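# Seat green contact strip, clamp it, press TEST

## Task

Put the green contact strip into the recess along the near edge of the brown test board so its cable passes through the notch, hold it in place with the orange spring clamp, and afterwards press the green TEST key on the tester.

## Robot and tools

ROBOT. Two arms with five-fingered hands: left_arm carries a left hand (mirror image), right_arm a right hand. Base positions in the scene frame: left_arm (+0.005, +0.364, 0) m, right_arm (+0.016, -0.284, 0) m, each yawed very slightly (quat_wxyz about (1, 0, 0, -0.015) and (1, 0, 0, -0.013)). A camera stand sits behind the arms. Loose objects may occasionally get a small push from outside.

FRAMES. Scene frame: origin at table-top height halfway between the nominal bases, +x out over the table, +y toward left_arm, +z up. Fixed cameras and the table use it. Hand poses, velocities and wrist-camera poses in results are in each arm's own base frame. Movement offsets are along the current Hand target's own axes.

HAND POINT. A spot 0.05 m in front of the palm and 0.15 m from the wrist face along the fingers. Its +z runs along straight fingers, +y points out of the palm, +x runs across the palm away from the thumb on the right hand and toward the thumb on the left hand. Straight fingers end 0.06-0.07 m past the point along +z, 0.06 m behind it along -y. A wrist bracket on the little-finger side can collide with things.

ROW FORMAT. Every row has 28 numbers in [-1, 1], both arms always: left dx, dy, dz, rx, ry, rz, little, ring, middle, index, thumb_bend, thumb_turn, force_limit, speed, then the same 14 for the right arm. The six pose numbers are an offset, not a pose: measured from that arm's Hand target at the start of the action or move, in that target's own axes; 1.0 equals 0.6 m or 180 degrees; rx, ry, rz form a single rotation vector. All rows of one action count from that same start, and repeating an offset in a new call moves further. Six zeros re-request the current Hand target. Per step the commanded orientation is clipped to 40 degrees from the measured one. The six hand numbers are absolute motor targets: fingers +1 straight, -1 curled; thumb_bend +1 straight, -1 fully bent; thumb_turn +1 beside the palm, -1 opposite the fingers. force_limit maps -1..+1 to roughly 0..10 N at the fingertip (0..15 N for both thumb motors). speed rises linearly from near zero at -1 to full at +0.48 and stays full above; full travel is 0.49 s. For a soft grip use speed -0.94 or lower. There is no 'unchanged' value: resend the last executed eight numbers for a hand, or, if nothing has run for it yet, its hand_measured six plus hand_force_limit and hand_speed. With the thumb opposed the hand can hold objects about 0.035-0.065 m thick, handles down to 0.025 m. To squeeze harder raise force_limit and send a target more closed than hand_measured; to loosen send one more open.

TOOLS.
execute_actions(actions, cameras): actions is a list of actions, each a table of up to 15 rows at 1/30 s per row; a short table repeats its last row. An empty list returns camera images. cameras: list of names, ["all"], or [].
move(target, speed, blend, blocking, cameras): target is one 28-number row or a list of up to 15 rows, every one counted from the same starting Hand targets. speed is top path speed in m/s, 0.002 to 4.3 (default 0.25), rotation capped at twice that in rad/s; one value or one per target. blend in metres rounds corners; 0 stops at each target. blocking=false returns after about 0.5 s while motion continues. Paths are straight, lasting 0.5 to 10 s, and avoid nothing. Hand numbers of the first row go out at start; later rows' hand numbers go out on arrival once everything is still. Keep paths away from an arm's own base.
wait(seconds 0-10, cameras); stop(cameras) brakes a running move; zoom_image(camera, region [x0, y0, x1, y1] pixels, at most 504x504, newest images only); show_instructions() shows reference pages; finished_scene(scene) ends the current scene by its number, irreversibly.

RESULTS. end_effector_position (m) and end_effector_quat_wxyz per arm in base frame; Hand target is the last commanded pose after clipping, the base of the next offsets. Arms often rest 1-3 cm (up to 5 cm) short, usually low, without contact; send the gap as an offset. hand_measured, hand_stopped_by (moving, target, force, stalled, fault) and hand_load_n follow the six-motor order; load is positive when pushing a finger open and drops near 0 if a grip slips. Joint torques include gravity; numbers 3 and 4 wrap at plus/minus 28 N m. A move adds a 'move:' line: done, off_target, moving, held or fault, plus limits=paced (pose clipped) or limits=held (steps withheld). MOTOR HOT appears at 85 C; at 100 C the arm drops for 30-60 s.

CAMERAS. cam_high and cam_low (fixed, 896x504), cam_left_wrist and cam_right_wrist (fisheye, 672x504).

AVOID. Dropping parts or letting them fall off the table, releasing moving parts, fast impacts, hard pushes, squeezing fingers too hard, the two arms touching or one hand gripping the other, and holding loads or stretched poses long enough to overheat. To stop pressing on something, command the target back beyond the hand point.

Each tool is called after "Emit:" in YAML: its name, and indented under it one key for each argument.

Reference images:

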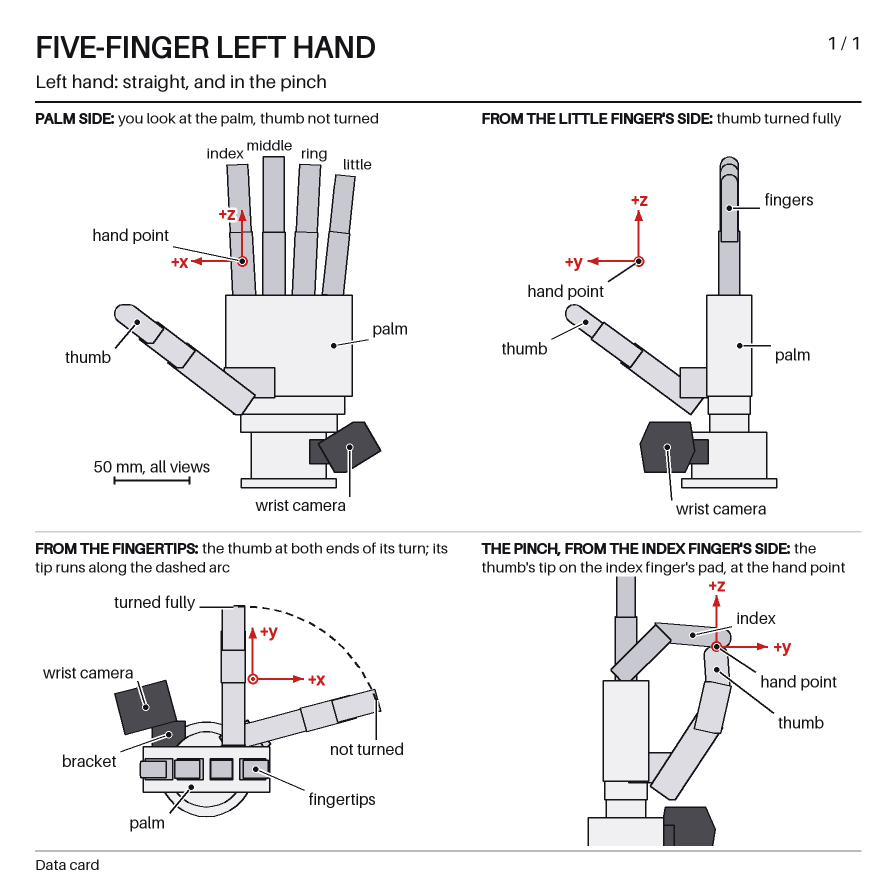

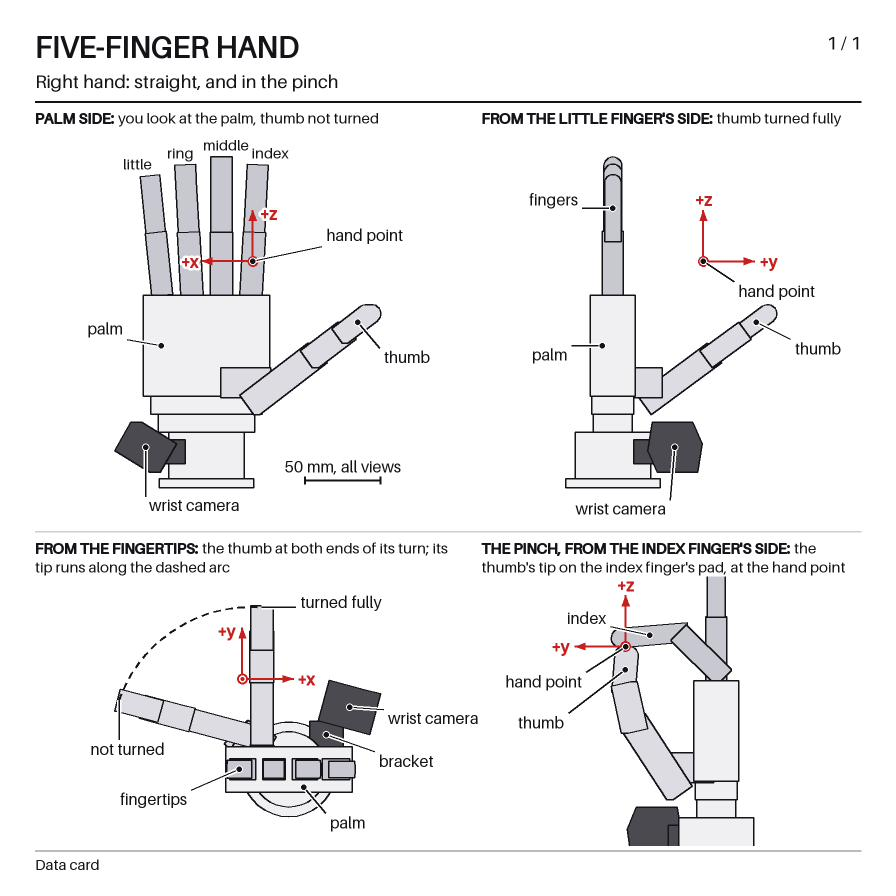

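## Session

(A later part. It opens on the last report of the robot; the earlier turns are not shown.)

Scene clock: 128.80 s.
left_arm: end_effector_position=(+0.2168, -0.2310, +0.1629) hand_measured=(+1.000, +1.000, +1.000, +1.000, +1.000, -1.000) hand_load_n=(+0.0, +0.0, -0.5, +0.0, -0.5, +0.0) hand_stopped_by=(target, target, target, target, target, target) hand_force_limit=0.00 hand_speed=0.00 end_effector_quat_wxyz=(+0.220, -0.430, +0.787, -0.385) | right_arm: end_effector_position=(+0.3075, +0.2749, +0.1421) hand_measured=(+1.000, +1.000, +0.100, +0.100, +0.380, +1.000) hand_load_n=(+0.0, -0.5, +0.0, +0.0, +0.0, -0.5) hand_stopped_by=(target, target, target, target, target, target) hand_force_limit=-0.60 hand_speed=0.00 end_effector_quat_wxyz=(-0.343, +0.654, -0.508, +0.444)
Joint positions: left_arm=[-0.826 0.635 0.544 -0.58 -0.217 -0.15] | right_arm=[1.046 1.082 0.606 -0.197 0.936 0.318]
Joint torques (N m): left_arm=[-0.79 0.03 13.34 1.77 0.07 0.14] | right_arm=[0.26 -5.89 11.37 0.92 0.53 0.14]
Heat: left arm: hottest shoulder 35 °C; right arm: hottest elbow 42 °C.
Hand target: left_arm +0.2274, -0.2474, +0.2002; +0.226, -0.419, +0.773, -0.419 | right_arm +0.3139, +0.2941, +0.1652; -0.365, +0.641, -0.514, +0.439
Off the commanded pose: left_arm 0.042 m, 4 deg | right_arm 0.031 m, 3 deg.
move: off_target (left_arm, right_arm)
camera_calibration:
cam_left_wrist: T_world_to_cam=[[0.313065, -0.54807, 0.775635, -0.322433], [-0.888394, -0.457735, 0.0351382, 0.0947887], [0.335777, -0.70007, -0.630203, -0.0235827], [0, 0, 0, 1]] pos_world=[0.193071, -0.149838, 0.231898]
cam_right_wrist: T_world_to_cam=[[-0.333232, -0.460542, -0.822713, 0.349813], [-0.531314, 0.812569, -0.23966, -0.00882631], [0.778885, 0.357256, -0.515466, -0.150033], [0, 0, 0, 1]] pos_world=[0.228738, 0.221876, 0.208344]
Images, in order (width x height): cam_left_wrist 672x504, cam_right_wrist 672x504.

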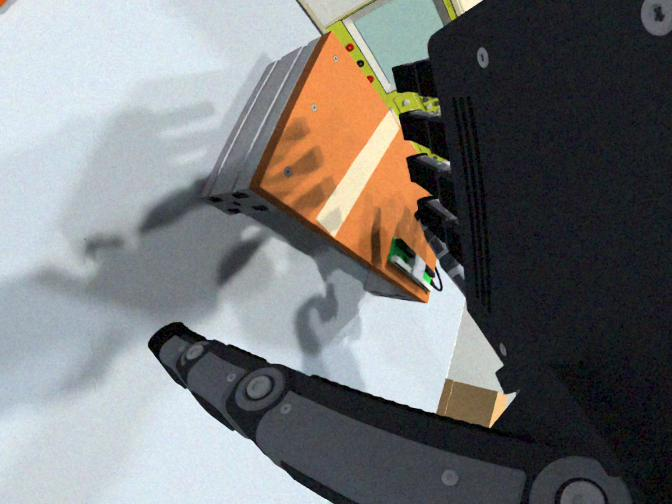

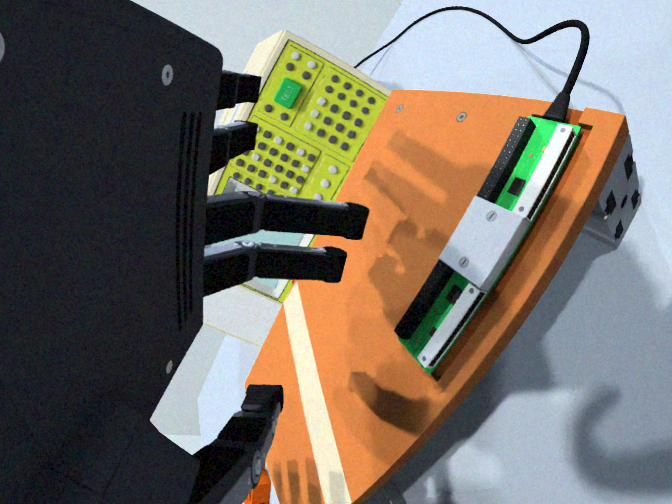

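Emit:
zoom_image:
  camera: "cam_right_wrist"
  region: [390, 290, 500, 400]

Emit:
zoom_image:
  camera: "cam_right_wrist"
  region: [510, 90, 620, 200]

Scaled by 4.582 from the camera's 672x504 image, which has a finer 960x720 frame.

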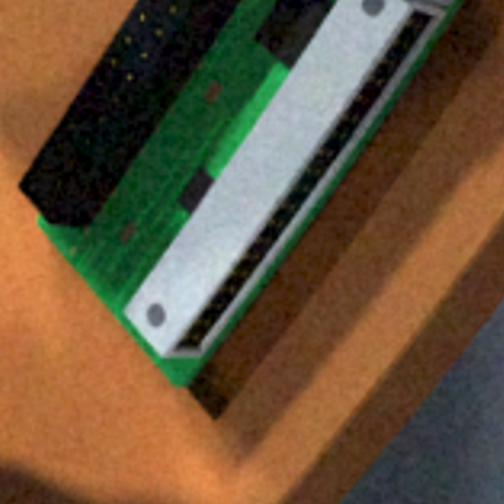

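Scaled by 4.582 from the camera's 672x504 image, which has a finer 960x720 frame.

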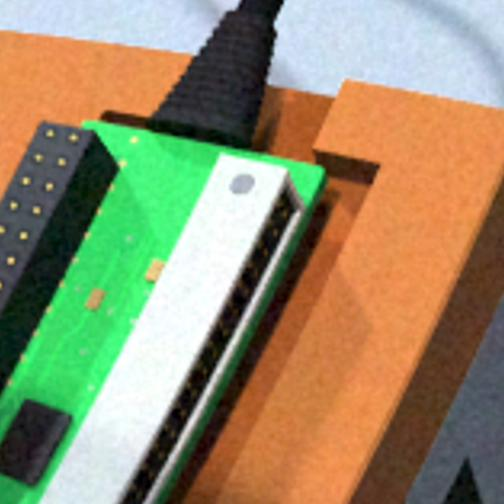

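Emit:
move:
  target:
    - [0,0,0,0,0,0,1,1,1,1,1,-1,0,0,0,0,0,0,0,0,1,1,0.1,0.1,0.38,-1,-0.6,0.2]
    - [0,0,0,0,0,0,1,1,1,1,1,-1,0,0,0.0415,0.0343,-0.011,0.0016,-0.0077,-0.0029,1,1,0.1,0.1,0.38,-1,-0.6,0.2]
  speed: 0.08
  cameras: ["cam_right_wrist"]

Emit:
zoom_image:
  camera: "cam_right_wrist"
  region: [300, 100, 540, 340]

Scene clock: 134.13 s.
left_arm: end_effector_position=(+0.2168, -0.2310, +0.1629) hand_measured=(+1.000, +1.000, +1.000, +1.000, +1.000, -1.000) hand_load_n=(+0.0, +0.0, -0.5, +0.0, +0.0, +0.0) hand_stopped_by=(target, target, target, target, target, target) hand_force_limit=0.00 hand_speed=0.00 end_effector_quat_wxyz=(+0.220, -0.430, +0.787, -0.385) | right_arm: end_effector_position=(+0.2975, +0.2658, +0.1459) hand_measured=(+1.000, +1.000, +0.100, +0.100, +0.380, -1.000) hand_load_n=(+0.0, +0.0, +0.0, +0.0, +0.0, +0.0) hand_stopped_by=(target, target, target, target, target, target) hand_force_limit=-0.60 hand_speed=0.20 end_effector_quat_wxyz=(-0.365, +0.654, -0.504, +0.431)
Joint positions: left_arm=[-0.826 0.635 0.544 -0.58 -0.217 -0.15] | right_arm=[1.043 1.001 0.552 -0.171 0.899 0.299]
Joint torques (N m): left_arm=[-0.85 0.03 13.34 1.78 0.07 0.14] | right_arm=[-1.79 -5.66 8.42 1.8 0.35 -0.15]
Heat: left arm: hottest shoulder 35 °C; right arm: hottest elbow 43 °C.
Hand target: left_arm +0.2274, -0.2474, +0.2002; +0.226, -0.419, +0.773, -0.419 | right_arm +0.3030, +0.2653, +0.1533; -0.371, +0.648, -0.505, +0.434
Off the commanded pose: left_arm 0.042 m, 4 deg | right_arm 0.009 m, 1 deg.
move: off_target (left_arm)
camera_calibration:
cam_right_wrist: T_world_to_cam=[[-0.311819, -0.438194, -0.843063, 0.336114], [-0.556826, 0.80324, -0.211545, 0.000213601], [0.769879, 0.403475, -0.494463, -0.149739], [0, 0, 0, 1]] pos_world=[0.220207, 0.207528, 0.20937]
Images, in order (width x height): cam_right_wrist 672x504.

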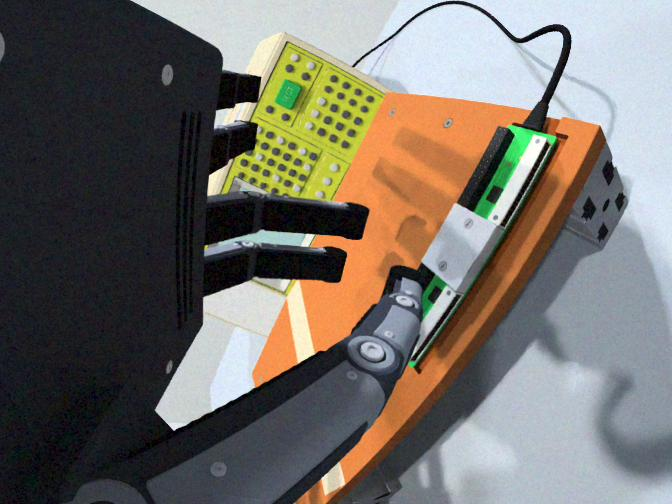

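Scaled by 2.100 from the camera's 672x504 image, which has a finer 960x720 frame.

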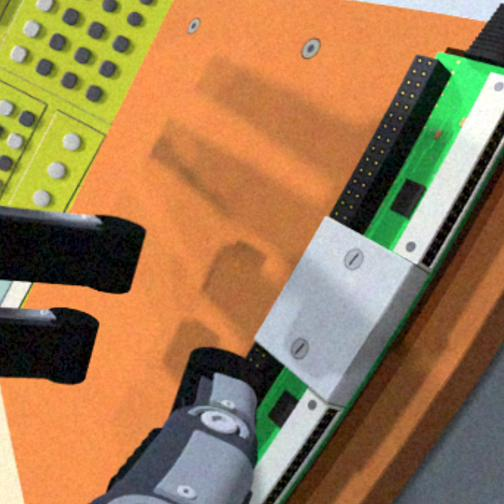

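Emit:
move:
  target: [0,0,0,0,0,0,1,1,1,1,1,-1,0,0,0.0282,0.0287,0.0068,0,0,0,1,1,0.1,0.1,0.38,-1,-0.6,0.2]
  speed: 0.06
  cameras: ["cam_right_wrist"]

Emit:
zoom_image:
  camera: "cam_right_wrist"
  region: [300, 100, 540, 340]

Scene clock: 135.40 s.
left_arm: end_effector_position=(+0.2168, -0.2310, +0.1629) hand_measured=(+1.000, +1.000, +1.000, +1.000, +1.000, -1.000) hand_load_n=(+0.0, +0.0, +0.0, +0.0, +0.0, +0.0) hand_stopped_by=(target, target, target, target, target, target) hand_force_limit=0.00 hand_speed=0.00 end_effector_quat_wxyz=(+0.220, -0.430, +0.787, -0.385) | right_arm: end_effector_position=(+0.2980, +0.2459, +0.1315) hand_measured=(+1.000, +1.000, +0.100, +0.100, +0.380, -1.000) hand_load_n=(+0.0, +0.0, +0.0, +0.0, +0.0, +0.0) hand_stopped_by=(target, target, target, target, target, target) hand_force_limit=-0.60 hand_speed=0.20 end_effector_quat_wxyz=(-0.364, +0.654, -0.504, +0.431)
Joint positions: left_arm=[-0.826 0.635 0.544 -0.58 -0.217 -0.15] | right_arm=[1.003 0.967 0.487 -0.117 0.866 0.265]
Joint torques (N m): left_arm=[-0.79 0.03 13.34 1.78 0.07 0.14] | right_arm=[-1.73 -5.3 8.17 1.88 0.33 -0.16]
Heat: left arm: hottest shoulder 35 °C; right arm: hottest elbow 43 °C.
Hand target: left_arm +0.2274, -0.2474, +0.2002; +0.226, -0.419, +0.773, -0.419 | right_arm +0.3030, +0.2453, +0.1392; -0.371, +0.648, -0.505, +0.434
Off the commanded pose: left_arm 0.042 m, 4 deg | right_arm 0.009 m, 1 deg.
move: off_target (left_arm)
camera_calibration:
cam_right_wrist: T_world_to_cam=[[-0.313733, -0.438824, -0.842024, 0.315876], [-0.556563, 0.80347, -0.211359, 0.0132341], [0.769291, 0.402329, -0.496309, -0.148505], [0, 0, 0, 1]] pos_world=[0.22071, 0.187729, 0.195068]
Images, in order (width x height): cam_right_wrist 672x504.

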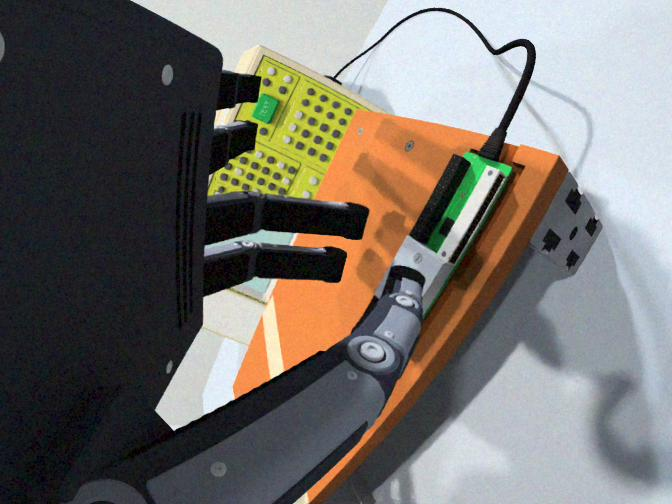

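Scaled by 2.100 from the camera's 672x504 image, which has a finer 960x720 frame.

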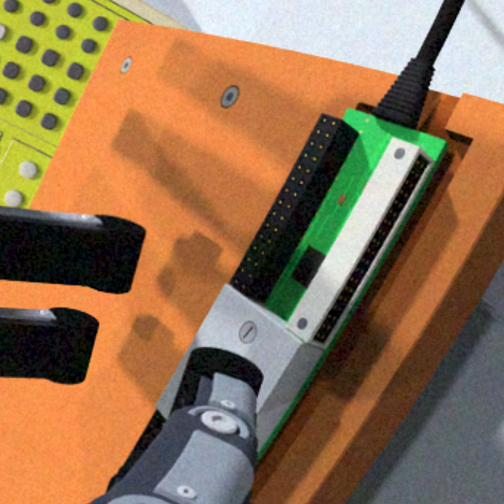

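Emit:
move:
  target: [0,0,0,0,0,0,1,1,1,1,1,-1,0,0,-0.0045,0.0212,0.0018,0,0,0,1,1,0.1,0.1,0.38,-1,-0.6,0.2]
  speed: 0.06
  cameras: ["cam_right_wrist"]

Emit:
zoom_image:
  camera: "cam_right_wrist"
  region: [300, 100, 540, 340]

Scene clock: 136.50 s.
left_arm: end_effector_position=(+0.2168, -0.2310, +0.1629) hand_measured=(+1.000, +1.000, +1.000, +1.000, +1.000, -1.000) hand_load_n=(+0.0, +0.0, +0.0, +0.0, +0.0, +0.0) hand_stopped_by=(target, target, target, target, target, target) hand_force_limit=0.00 hand_speed=0.00 end_effector_quat_wxyz=(+0.220, -0.430, +0.787, -0.385) | right_arm: end_effector_position=(+0.2971, +0.2429, +0.1246) hand_measured=(+1.000, +1.000, +0.100, +0.100, +0.380, -1.000) hand_load_n=(+0.0, -0.5, +0.0, +0.0, +0.0, +0.0) hand_stopped_by=(target, target, target, target, target, target) hand_force_limit=-0.60 hand_speed=0.20 end_effector_quat_wxyz=(-0.368, +0.650, -0.506, +0.432)
Joint positions: left_arm=[-0.826 0.635 0.544 -0.58 -0.217 -0.15] | right_arm=[1.003 0.969 0.462 -0.08 0.87 0.265]
Joint torques (N m): left_arm=[-0.85 0.03 13.35 1.78 0.07 0.14] | right_arm=[-0.85 -4.01 7.99 2 0.47 -0.06]
Heat: left arm: hottest shoulder 35 °C; right arm: hottest elbow 43 °C.
Hand target: left_arm +0.2274, -0.2474, +0.2002; +0.226, -0.419, +0.773, -0.419 | right_arm +0.2994, +0.2452, +0.1267; -0.371, +0.648, -0.505, +0.434
Off the commanded pose: left_arm 0.042 m, 4 deg | right_arm 0.004 m, 0 deg.
move: off_target (left_arm)
camera_calibration:
cam_right_wrist: T_world_to_cam=[[-0.308994, -0.432044, -0.847267, 0.306178], [-0.552093, 0.806877, -0.210103, 0.0112675], [0.774414, 0.402849, -0.487848, -0.152724], [0, 0, 0, 1]] pos_world=[0.2191, 0.184716, 0.187276]
Images, in order (width x height): cam_right_wrist 672x504.

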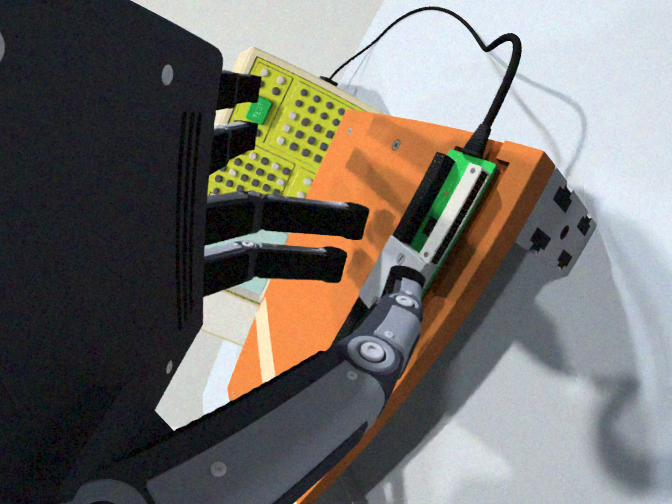

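Scaled by 2.100 from the camera's 672x504 image, which has a finer 960x720 frame.

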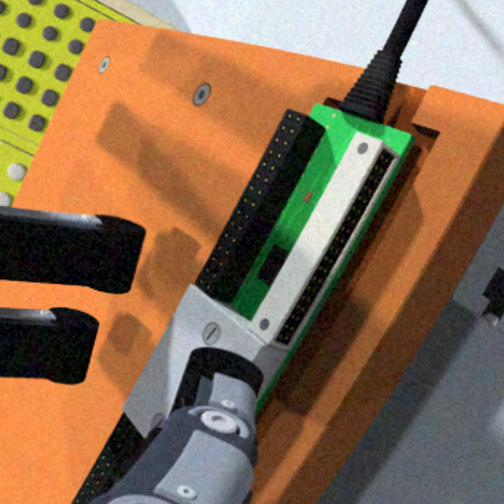

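Emit:
move:
  target: [0,0,0,0,0,0,1,1,1,1,1,-1,0,0,-0.0083,0.0142,-0.003,0,0,0,1,1,0.1,0.1,0.38,-1,-0.6,0.2]
  speed: 0.06
  cameras: ["cam_right_wrist"]

Emit:
zoom_image:
  camera: "cam_right_wrist"
  region: [300, 100, 540, 340]

Scene clock: 137.43 s.
left_arm: end_effector_position=(+0.2168, -0.2310, +0.1629) hand_measured=(+1.000, +1.000, +1.000, +1.000, +1.000, -1.000) hand_load_n=(-0.5, +0.0, +0.0, +0.0, +0.0, +0.0) hand_stopped_by=(target, target, target, target, target, target) hand_force_limit=0.00 hand_speed=0.00 end_effector_quat_wxyz=(+0.220, -0.430, +0.787, -0.385) | right_arm: end_effector_position=(+0.2963, +0.2421, +0.1205) hand_measured=(+1.000, +1.000, +0.100, +0.100, +0.380, -1.000) hand_load_n=(+0.0, +0.0, +0.0, +0.0, -0.5, -0.5) hand_stopped_by=(target, target, target, target, target, target) hand_force_limit=-0.60 hand_speed=0.20 end_effector_quat_wxyz=(-0.365, +0.648, -0.505, +0.438)
Joint positions: left_arm=[-0.826 0.635 0.544 -0.58 -0.217 -0.15] | right_arm=[1.012 0.981 0.454 -0.063 0.891 0.265]
Joint torques (N m): left_arm=[-0.85 0.09 13.35 1.77 0.07 0.14] | right_arm=[0.56 -3.96 7.46 1.81 0.39 0.12]
Heat: left arm: hottest shoulder 35 °C; right arm: hottest elbow 43 °C.
Hand target: left_arm +0.2274, -0.2474, +0.2002; +0.226, -0.419, +0.773, -0.419 | right_arm +0.2943, +0.2481, +0.1185; -0.371, +0.648, -0.505, +0.434
Off the commanded pose: left_arm 0.042 m, 4 deg | right_arm 0.007 m, 1 deg.
move: off_target (left_arm)
camera_calibration:
cam_right_wrist: T_world_to_cam=[[-0.305972, -0.437882, -0.845364, 0.302301], [-0.544034, 0.809108, -0.222194, 0.00923824], [0.781286, 0.391922, -0.485788, -0.153426], [0, 0, 0, 1]] pos_world=[0.217391, 0.185028, 0.183074]
Images, in order (width x height): cam_right_wrist 672x504.

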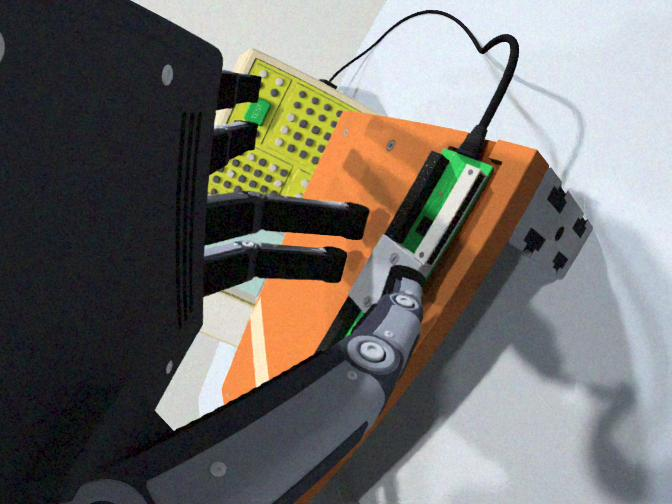

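Scaled by 2.100 from the camera's 672x504 image, which has a finer 960x720 frame.

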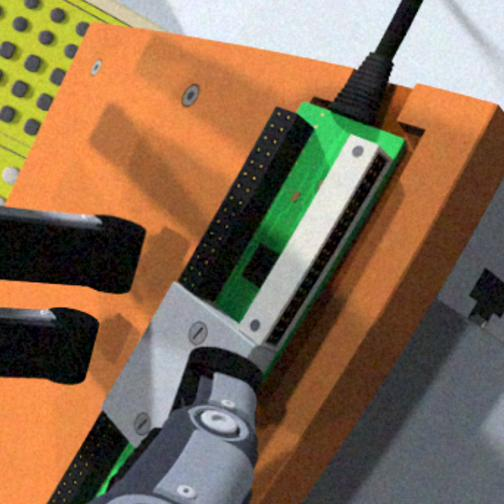

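Emit:
move:
  target: [0,0,0,0,0,0,1,1,1,1,1,-1,0,0,0,0,0,0,0,0,1,1,-0.12,-0.12,0.38,-1,-0.75,-0.9]
  speed: 0.06
  cameras: ["cam_right_wrist","cam_left_wrist"]

Emit:
zoom_image:
  camera: "cam_right_wrist"
  region: [300, 100, 540, 340]

Emit:
zoom_image:
  camera: "cam_left_wrist"
  region: [370, 220, 460, 310]

Scene clock: 138.60 s.
left_arm: end_effector_position=(+0.2168, -0.2310, +0.1629) hand_measured=(+1.000, +1.000, +1.000, +1.000, +1.000, -1.000) hand_load_n=(+0.0, +0.0, +0.0, +0.0, +0.0, +0.0) hand_stopped_by=(target, target, target, target, target, target) hand_force_limit=0.00 hand_speed=0.00 end_effector_quat_wxyz=(+0.220, -0.430, +0.787, -0.385) | right_arm: end_effector_position=(+0.2954, +0.2406, +0.1165) hand_measured=(+1.000, +1.000, -0.020, -0.020, +0.380, -1.000) hand_load_n=(+0.0, +0.0, +4.0, +1.5, +5.0, +0.0) hand_stopped_by=(target, target, force, force, target, target) hand_force_limit=-0.75 hand_speed=-0.90 end_effector_quat_wxyz=(-0.361, +0.651, -0.504, +0.439)
Joint positions: left_arm=[-0.826 0.635 0.544 -0.58 -0.217 -0.15] | right_arm=[1.012 0.986 0.45 -0.063 0.891 0.265]
Joint torques (N m): left_arm=[-0.79 0.09 13.34 1.78 0.07 0.13] | right_arm=[0.26 -4.25 7.83 1.81 0.39 0.12]
Heat: left arm: hottest shoulder 35 °C; right arm: hottest elbow 43 °C.
Hand target: left_arm +0.2274, -0.2474, +0.2002; +0.226, -0.419, +0.773, -0.419 | right_arm +0.2943, +0.2481, +0.1184; -0.371, +0.648, -0.505, +0.434
Off the commanded pose: left_arm 0.042 m, 4 deg | right_arm 0.008 m, 1 deg.
move: off_target (left_arm)
camera_calibration:
cam_left_wrist: T_world_to_cam=[[0.313065, -0.54807, 0.775635, -0.322433], [-0.888394, -0.457735, 0.0351382, 0.0947887], [0.335777, -0.70007, -0.630203, -0.0235827], [0, 0, 0, 1]] pos_world=[0.193071, -0.149838, 0.231898]
cam_right_wrist: T_world_to_cam=[[-0.310244, -0.444697, -0.840234, 0.300363], [-0.54514, 0.807311, -0.225988, 0.0101967], [0.778827, 0.387934, -0.492886, -0.151581], [0, 0, 0, 1]] pos_world=[0.216799, 0.184142, 0.179967]
Images, in order (width x height): cam_left_wrist 672x504, cam_right_wrist 672x504.

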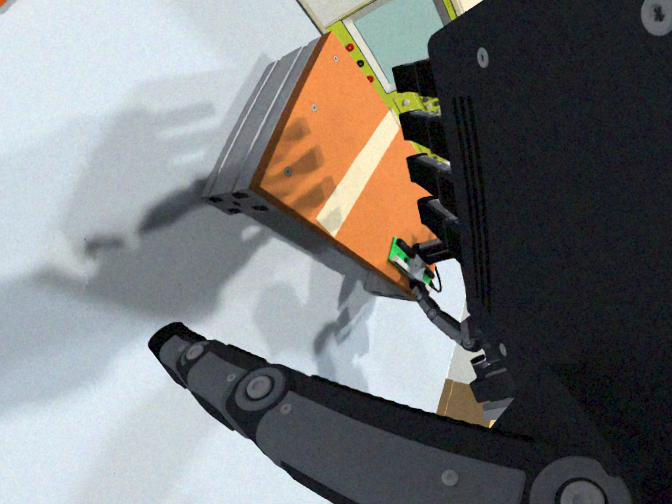

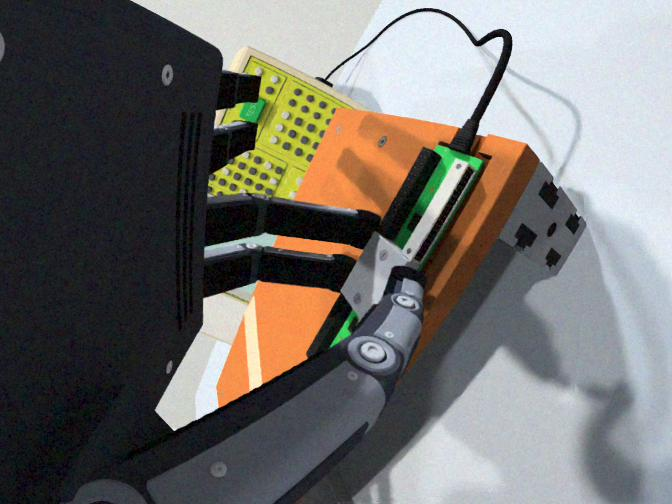

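Scaled by 2.100 from the camera's 672x504 image, which has a finer 960x720 frame.

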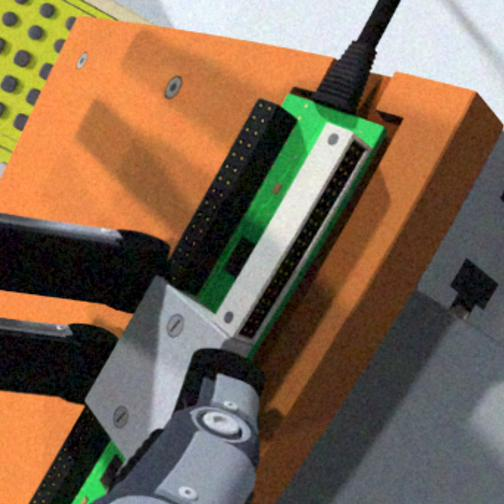

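Scaled by 5.600 from the camera's 672x504 image, which has a finer 960x720 frame.

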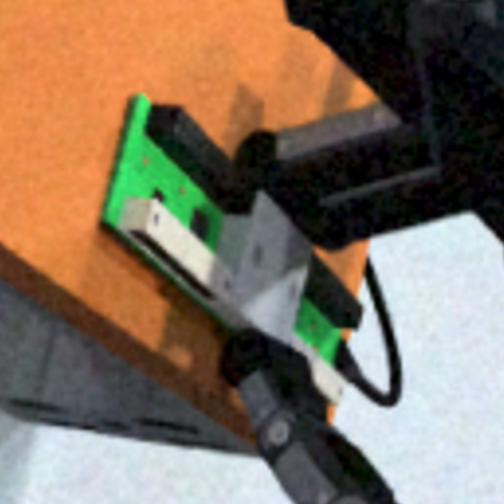

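Emit:
move:
  target: [0,0,0,0,0,0,1,1,1,1,1,-1,0,0,0,0,-0.0052,0.0031,-0.0153,-0.0058,1,1,-0.12,-0.12,0.38,-1,-0.75,-0.9]
  speed: 0.06
  cameras: ["cam_right_wrist"]

Emit:
zoom_image:
  camera: "cam_right_wrist"
  region: [300, 100, 540, 340]

Emit:
zoom_image:
  camera: "cam_right_wrist"
  region: [410, 140, 520, 250]

Scene clock: 140.50 s.
left_arm: end_effector_position=(+0.2168, -0.2310, +0.1629) hand_measured=(+1.000, +1.000, +1.000, +1.000, +1.000, -1.000) hand_load_n=(+0.0, +0.0, +0.0, +0.0, +0.0, +0.0) hand_stopped_by=(target, target, target, target, target, target) hand_force_limit=0.00 hand_speed=0.00 end_effector_quat_wxyz=(+0.220, -0.430, +0.787, -0.385) | right_arm: end_effector_position=(+0.2908, +0.2473, +0.1164) hand_measured=(+1.000, +1.000, -0.020, -0.020, +0.380, -1.000) hand_load_n=(+0.0, +0.0, +4.0, +2.0, +4.5, +0.5) hand_stopped_by=(target, target, force, force, target, target) hand_force_limit=-0.75 hand_speed=-0.90 end_effector_quat_wxyz=(-0.378, +0.660, -0.493, +0.422)
Joint positions: left_arm=[-0.826 0.635 0.544 -0.58 -0.217 -0.15] | right_arm=[1.012 0.966 0.432 -0.032 0.84 0.244]
Joint torques (N m): left_arm=[-0.85 0.09 13.34 1.77 0.07 0.14] | right_arm=[-0.62 -5.01 7.61 1.83 0.28 -0.16]
Heat: left arm: hottest shoulder 35 °C; right arm: hottest elbow 43 °C.
Hand target: left_arm +0.2274, -0.2474, +0.2002; +0.226, -0.419, +0.773, -0.419 | right_arm +0.2914, +0.2480, +0.1196; -0.382, +0.661, -0.488, +0.424
Off the commanded pose: left_arm 0.042 m, 4 deg | right_arm 0.003 m, 1 deg.
move: off_target (left_arm)
camera_calibration:
cam_right_wrist: T_world_to_cam=[[-0.291788, -0.439513, -0.849522, 0.296333], [-0.586154, 0.78402, -0.204296, 0.0174708], [0.755833, 0.43834, -0.48639, -0.157142], [0, 0, 0, 1]] pos_world=[0.21548, 0.185426, 0.178878]
Images, in order (width x height): cam_right_wrist 672x504.

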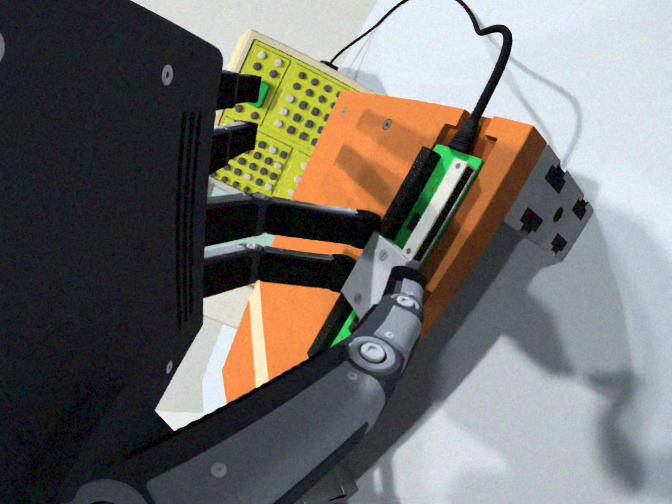

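Scaled by 2.100 from the camera's 672x504 image, which has a finer 960x720 frame.

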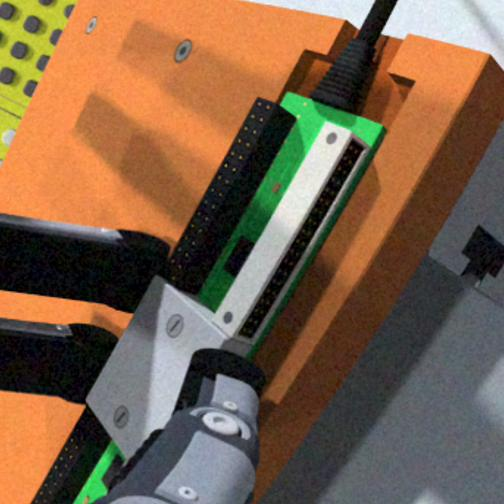

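Scaled by 4.582 from the camera's 672x504 image, which has a finer 960x720 frame.

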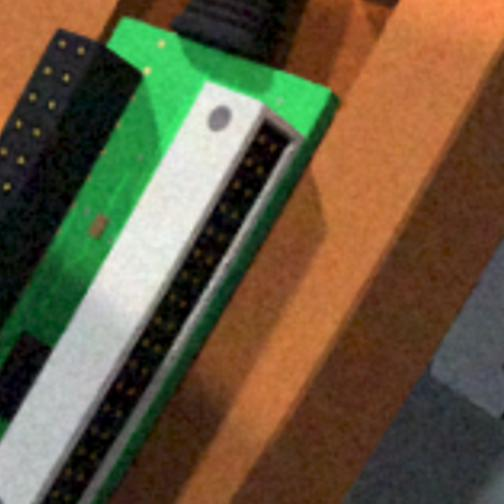

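Emit:
move:
  target:
    - [0,0,0,0,0,0,1,1,1,1,1,-1,0,0,0,0,0,0,0,0,1,1,-0.13,-0.13,0.38,-1,-0.2,-0.9]
    - [0,0,0,0,0,0,1,1,1,1,1,-1,0,0,0.005,-0.0352,-0.0134,0,0,0,1,1,-0.13,-0.13,0.38,-1,-0.2,-0.9]
  speed: 0.06
  cameras: ["cam_right_wrist"]

Emit:
zoom_image:
  camera: "cam_right_wrist"
  region: [300, 100, 540, 340]

Scene clock: 143.10 s.
left_arm: end_effector_position=(+0.2168, -0.2310, +0.1629) hand_measured=(+1.000, +1.000, +1.000, +1.000, +1.000, -1.000) hand_load_n=(+0.0, +0.0, +0.0, +0.0, +0.0, +0.0) hand_stopped_by=(target, target, target, target, target, target) hand_force_limit=0.00 hand_speed=0.00 end_effector_quat_wxyz=(+0.220, -0.430, +0.787, -0.385) | right_arm: end_effector_position=(+0.2841, +0.2366, +0.1180) hand_measured=(+1.000, +1.000, -0.026, -0.028, +0.382, -1.000) hand_load_n=(+0.0, +0.0, +7.0, +2.5, +8.5, -0.5) hand_stopped_by=(target, target, force, force, target, target) hand_force_limit=-0.20 hand_speed=-0.90 end_effector_quat_wxyz=(-0.364, +0.669, -0.490, +0.423)
Joint positions: left_arm=[-0.826 0.635 0.544 -0.58 -0.217 -0.15] | right_arm=[1.012 0.923 0.432 -0.108 0.84 0.241]
Joint torques (N m): left_arm=[-0.79 0.03 13.35 1.78 0.07 0.13] | right_arm=[-0.44 -4.95 10.86 1.16 0.39 -0.14]
Heat: left arm: hottest shoulder 35 °C; right arm: hottest elbow 43 °C.
Hand target: left_arm +0.2274, -0.2474, +0.2002; +0.226, -0.419, +0.773, -0.419 | right_arm +0.2912, +0.2493, +0.1424; -0.382, +0.661, -0.488, +0.424
Off the commanded pose: left_arm 0.042 m, 4 deg | right_arm 0.028 m, 2 deg.
move: off_target (left_arm, right_arm)
camera_calibration:
cam_right_wrist: T_world_to_cam=[[-0.30575, -0.464613, -0.831055, 0.298792], [-0.590653, 0.777152, -0.217172, 0.0266785], [0.746757, 0.424465, -0.51204, -0.137789], [0, 0, 0, 1]] pos_world=[0.210008, 0.176576, 0.183553]
Images, in order (width x height): cam_right_wrist 672x504.

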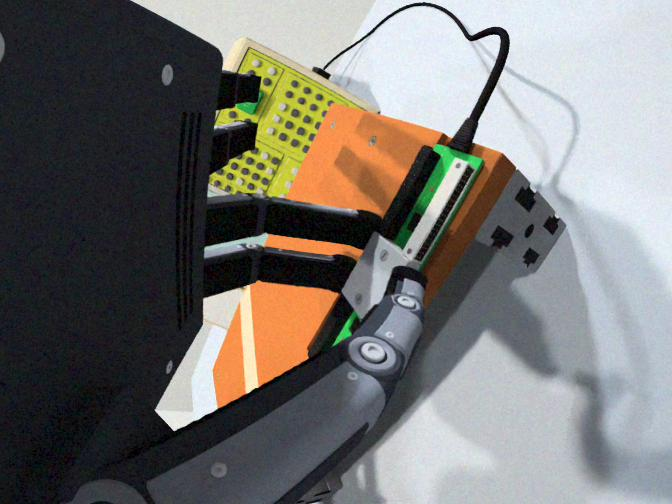

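Scaled by 2.100 from the camera's 672x504 image, which has a finer 960x720 frame.

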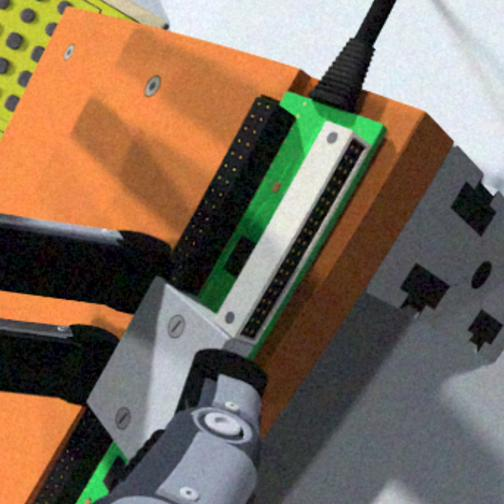

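Emit:
move:
  target: [0,0,0,0,0,0,1,1,1,1,1,-1,0,0,-0.0033,-0.0058,0.0125,0,0,0,1,1,-0.13,-0.13,0.38,-1,-0.2,-0.9]
  speed: 0.06
  cameras: ["cam_right_wrist"]

Emit:
zoom_image:
  camera: "cam_right_wrist"
  region: [300, 100, 540, 340]

Scene clock: 144.53 s.
left_arm: end_effector_position=(+0.2168, -0.2310, +0.1629) hand_measured=(+1.000, +1.000, +1.000, +1.000, +1.000, -1.000) hand_load_n=(+0.0, +0.0, +0.0, -0.5, +0.0, +0.0) hand_stopped_by=(target, target, target, target, target, target) hand_force_limit=0.00 hand_speed=0.00 end_effector_quat_wxyz=(+0.220, -0.430, +0.787, -0.385) | right_arm: end_effector_position=(+0.2836, +0.2382, +0.1168) hand_measured=(+1.000, +1.000, -0.026, -0.028, +0.382, -1.000) hand_load_n=(+0.0, +0.0, +7.0, +2.5, +8.0, -1.0) hand_stopped_by=(target, target, force, force, target, target) hand_force_limit=-0.20 hand_speed=-0.90 end_effector_quat_wxyz=(-0.363, +0.675, -0.485, +0.421)
Joint positions: left_arm=[-0.826 0.635 0.544 -0.58 -0.217 -0.15] | right_arm=[1.012 0.927 0.434 -0.107 0.829 0.231]
Joint torques (N m): left_arm=[-0.85 0.09 13.34 1.78 0.07 0.14] | right_arm=[-1.85 -3.55 11.51 1.91 0.3 -0.19]
Heat: left arm: hottest shoulder 35 °C; right arm: hottest elbow 43 °C.
Hand target: left_arm +0.2274, -0.2474, +0.2002; +0.226, -0.419, +0.773, -0.419 | right_arm +0.2990, +0.2526, +0.1425; -0.382, +0.661, -0.488, +0.424
Off the commanded pose: left_arm 0.042 m, 4 deg | right_arm 0.033 m, 3 deg.
move: off_target (left_arm, right_arm)
camera_calibration:
cam_right_wrist: T_world_to_cam=[[-0.304215, -0.475265, -0.825576, 0.299724], [-0.601488, 0.767875, -0.220408, 0.0305975], [0.738692, 0.429523, -0.519465, -0.136762], [0, 0, 0, 1]] pos_world=[0.210609, 0.177696, 0.183146]
Images, in order (width x height): cam_right_wrist 672x504.

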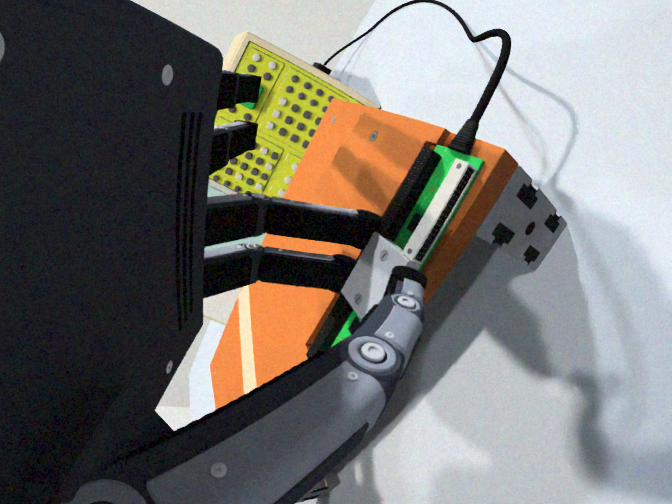

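Scaled by 2.100 from the camera's 672x504 image, which has a finer 960x720 frame.

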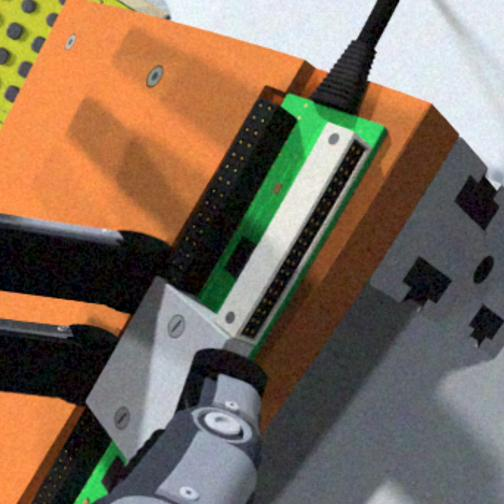

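Emit:
move:
  target: [0,0,0,0,0,0,1,1,1,1,1,-1,0,0,0.0218,-0.0295,-0.0185,-0.0016,0.0077,0.0029,1,1,-0.13,-0.13,0.38,-1,-0.2,-0.9]
  speed: 0.08
  cameras: ["cam_right_wrist"]

Emit:
zoom_image:
  camera: "cam_right_wrist"
  region: [300, 100, 540, 340]

Scene clock: 146.03 s.
left_arm: end_effector_position=(+0.2168, -0.2310, +0.1629) hand_measured=(+1.000, +1.000, +1.000, +1.000, +1.000, -1.000) hand_load_n=(+0.0, +0.0, +0.0, +0.0, +0.0, +0.5) hand_stopped_by=(target, target, target, target, target, target) hand_force_limit=0.00 hand_speed=0.00 end_effector_quat_wxyz=(+0.220, -0.430, +0.787, -0.385) | right_arm: end_effector_position=(+0.2837, +0.2320, +0.1352) hand_measured=(+1.000, +1.000, -0.026, -0.028, +0.382, -1.000) hand_load_n=(+0.0, +0.0, +7.0, +2.5, +8.5, +0.0) hand_stopped_by=(target, target, force, force, target, target) hand_force_limit=-0.20 hand_speed=-0.90 end_effector_quat_wxyz=(-0.356, +0.674, -0.487, +0.428)
Joint positions: left_arm=[-0.826 0.635 0.544 -0.58 -0.217 -0.15] | right_arm=[1.009 0.884 0.47 -0.197 0.844 0.231]
Joint torques (N m): left_arm=[-0.79 0.09 13.34 1.78 0.07 0.14] | right_arm=[-1.96 -4.42 11.93 1.09 0.49 0.01]
Heat: left arm: hottest shoulder 35 °C; right arm: hottest elbow 43 °C.
Hand target: left_arm +0.2274, -0.2474, +0.2002; +0.226, -0.419, +0.773, -0.419 | right_arm +0.2965, +0.2431, +0.1651; -0.376, +0.654, -0.497, +0.429
Off the commanded pose: left_arm 0.042 m, 4 deg | right_arm 0.034 m, 3 deg.
move: off_target (left_arm, right_arm)
camera_calibration:
cam_right_wrist: T_world_to_cam=[[-0.310132, -0.48224, -0.819306, 0.314508], [-0.589699, 0.773555, -0.232093, 0.0362738], [0.745703, 0.411165, -0.524281, -0.121612], [0, 0, 0, 1]] pos_world=[0.209616, 0.173611, 0.202338]
Images, in order (width x height): cam_right_wrist 672x504.

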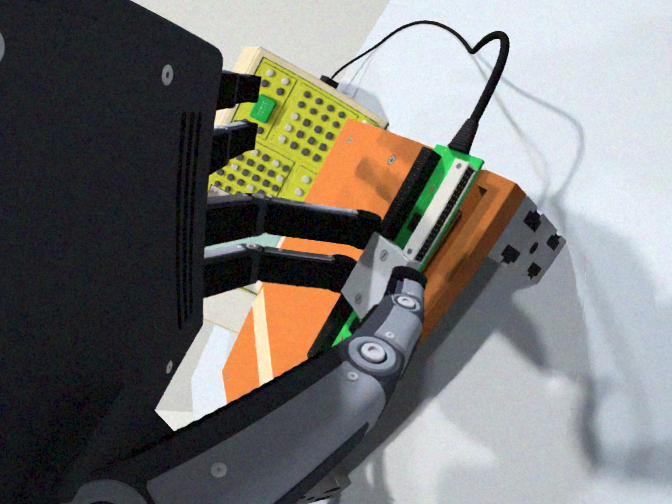

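Scaled by 2.100 from the camera's 672x504 image, which has a finer 960x720 frame.

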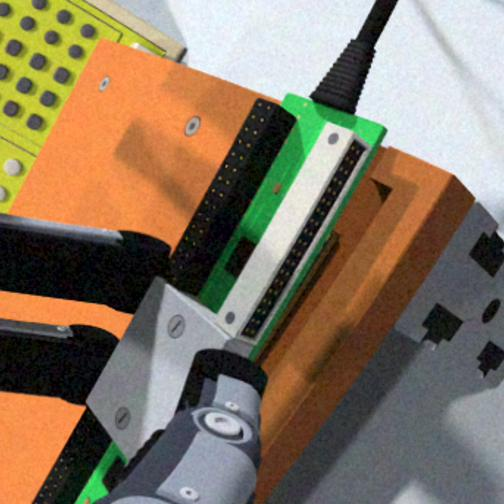

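Emit:
move:
  target: [0,0,0,0,0,0,1,1,1,1,1,-1,0,0,-0.0094,0.0459,0.0175,0,0,0,1,1,-0.13,-0.13,0.38,-1,-0.2,-0.9]
  speed: 0.06
  cameras: ["cam_right_wrist"]

Emit:
zoom_image:
  camera: "cam_right_wrist"
  region: [300, 100, 540, 340]

Scene clock: 147.43 s.
left_arm: end_effector_position=(+0.2168, -0.2310, +0.1629) hand_measured=(+1.000, +1.000, +1.000, +1.000, +1.000, -1.000) hand_load_n=(+0.0, +0.0, +0.0, +0.0, +0.0, +0.0) hand_stopped_by=(target, target, target, target, target, target) hand_force_limit=0.00 hand_speed=0.00 end_effector_quat_wxyz=(+0.220, -0.430, +0.787, -0.385) | right_arm: end_effector_position=(+0.2906, +0.2426, +0.1301) hand_measured=(+1.000, +1.000, -0.026, -0.028, +0.382, -1.000) hand_load_n=(+0.0, +0.0, +7.0, +2.5, +8.5, +0.0) hand_stopped_by=(target, target, force, force, target, target) hand_force_limit=-0.20 hand_speed=-0.90 end_effector_quat_wxyz=(-0.370, +0.663, -0.490, +0.427)
Joint positions: left_arm=[-0.826 0.635 0.544 -0.58 -0.217 -0.15] | right_arm=[1.009 0.93 0.459 -0.104 0.845 0.231]
Joint torques (N m): left_arm=[-0.85 0.09 13.34 1.8 0.07 0.14] | right_arm=[-1.79 -3.96 8.36 1.88 0.41 0.03]
Heat: left arm: hottest elbow 36 °C; right arm: hottest elbow 43 °C.
Hand target: left_arm +0.2274, -0.2474, +0.2002; +0.226, -0.419, +0.773, -0.419 | right_arm +0.2965, +0.2432, +0.1352; -0.376, +0.654, -0.497, +0.429
Off the commanded pose: left_arm 0.042 m, 4 deg | right_arm 0.008 m, 1 deg.
move: off_target (left_arm)
camera_calibration:
cam_right_wrist: T_world_to_cam=[[-0.294133, -0.456397, -0.839754, 0.309275], [-0.584394, 0.781123, -0.219841, 0.0260045], [0.756287, 0.426085, -0.49647, -0.14415], [0, 0, 0, 1]] pos_world=[0.215184, 0.18226, 0.193866]
Images, in order (width x height): cam_right_wrist 672x504.

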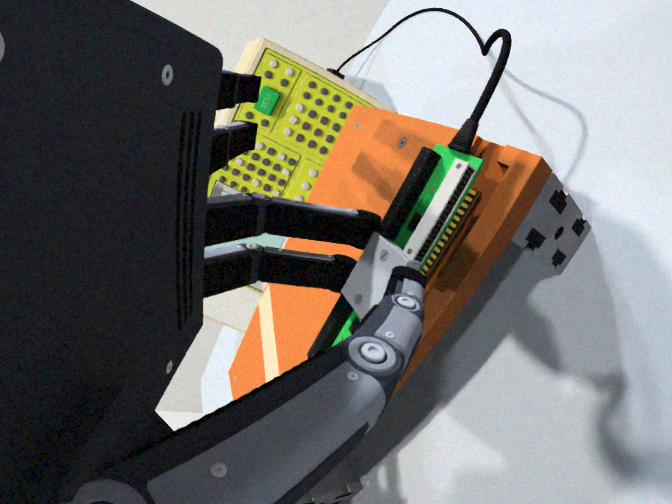

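Scaled by 2.100 from the camera's 672x504 image, which has a finer 960x720 frame.

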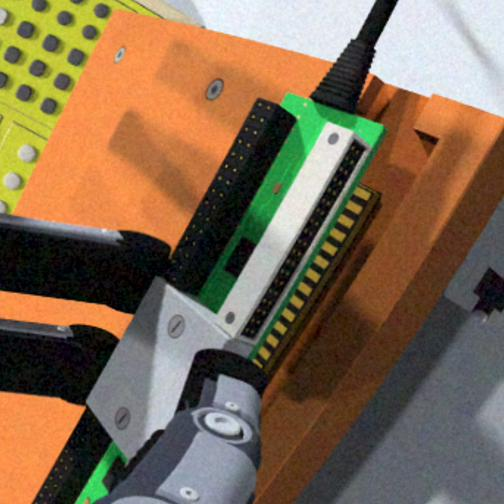

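Emit:
move:
  target: [0,0,0,0,0,0,1,1,1,1,1,-1,0,0,-0.0007,0.024,0.0085,0,0,0,1,1,-0.13,-0.13,0.38,-1,-0.2,-0.9]
  speed: 0.05
  cameras: ["cam_right_wrist"]

Emit:
zoom_image:
  camera: "cam_right_wrist"
  region: [300, 100, 540, 340]

Scene clock: 148.80 s.
left_arm: end_effector_position=(+0.2168, -0.2310, +0.1629) hand_measured=(+1.000, +1.000, +1.000, +1.000, +1.000, -1.000) hand_load_n=(+0.0, +0.0, +0.0, +0.0, +0.0, +0.0) hand_stopped_by=(target, target, target, target, target, target) hand_force_limit=0.00 hand_speed=0.00 end_effector_quat_wxyz=(+0.220, -0.430, +0.787, -0.385) | right_arm: end_effector_position=(+0.2914, +0.2411, +0.1181) hand_measured=(+1.000, +1.000, -0.026, -0.028, +0.382, -1.000) hand_load_n=(+0.0, +0.0, +7.0, +2.5, +8.5, +0.0) hand_stopped_by=(target, target, force, force, target, target) hand_force_limit=-0.20 hand_speed=-0.90 end_effector_quat_wxyz=(-0.374, +0.660, -0.492, +0.427)
Joint positions: left_arm=[-0.826 0.635 0.544 -0.58 -0.217 -0.15] | right_arm=[1.004 0.95 0.429 -0.043 0.843 0.231]
Joint torques (N m): left_arm=[-0.79 0.09 13.34 1.8 0.07 0.14] | right_arm=[-1.9 -3.78 7.94 2.06 0.32 -0.03]
Heat: left arm: hottest elbow 36 °C; right arm: hottest elbow 43 °C.
Hand target: left_arm +0.2274, -0.2474, +0.2002; +0.226, -0.419, +0.773, -0.419 | right_arm +0.2965, +0.2406, +0.1200; -0.376, +0.654, -0.497, +0.429
Off the commanded pose: left_arm 0.042 m, 4 deg | right_arm 0.005 m, 1 deg.
move: off_target (left_arm)
camera_calibration:
cam_right_wrist: T_world_to_cam=[[-0.291912, -0.447887, -0.845094, 0.296688], [-0.580845, 0.784998, -0.215402, 0.0225518], [0.759873, 0.42799, -0.489304, -0.152489], [0, 0, 0, 1]] pos_world=[0.215578, 0.180443, 0.180973]
Images, in order (width x height): cam_right_wrist 672x504.

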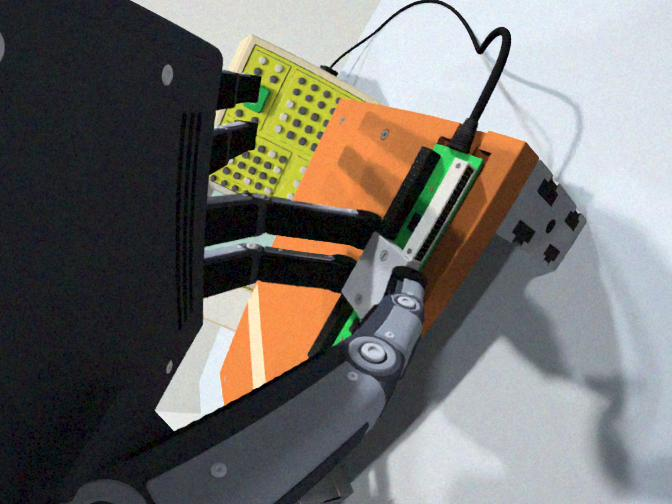

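Scaled by 2.100 from the camera's 672x504 image, which has a finer 960x720 frame.

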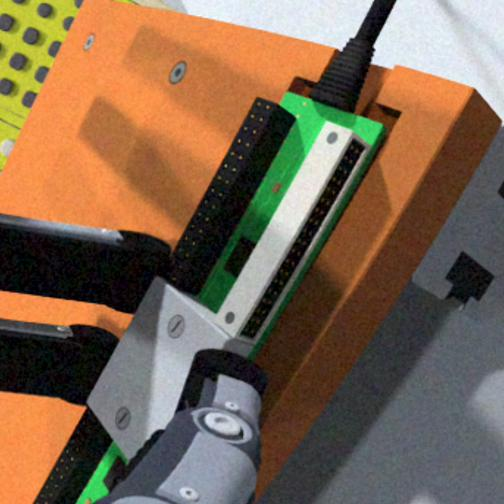

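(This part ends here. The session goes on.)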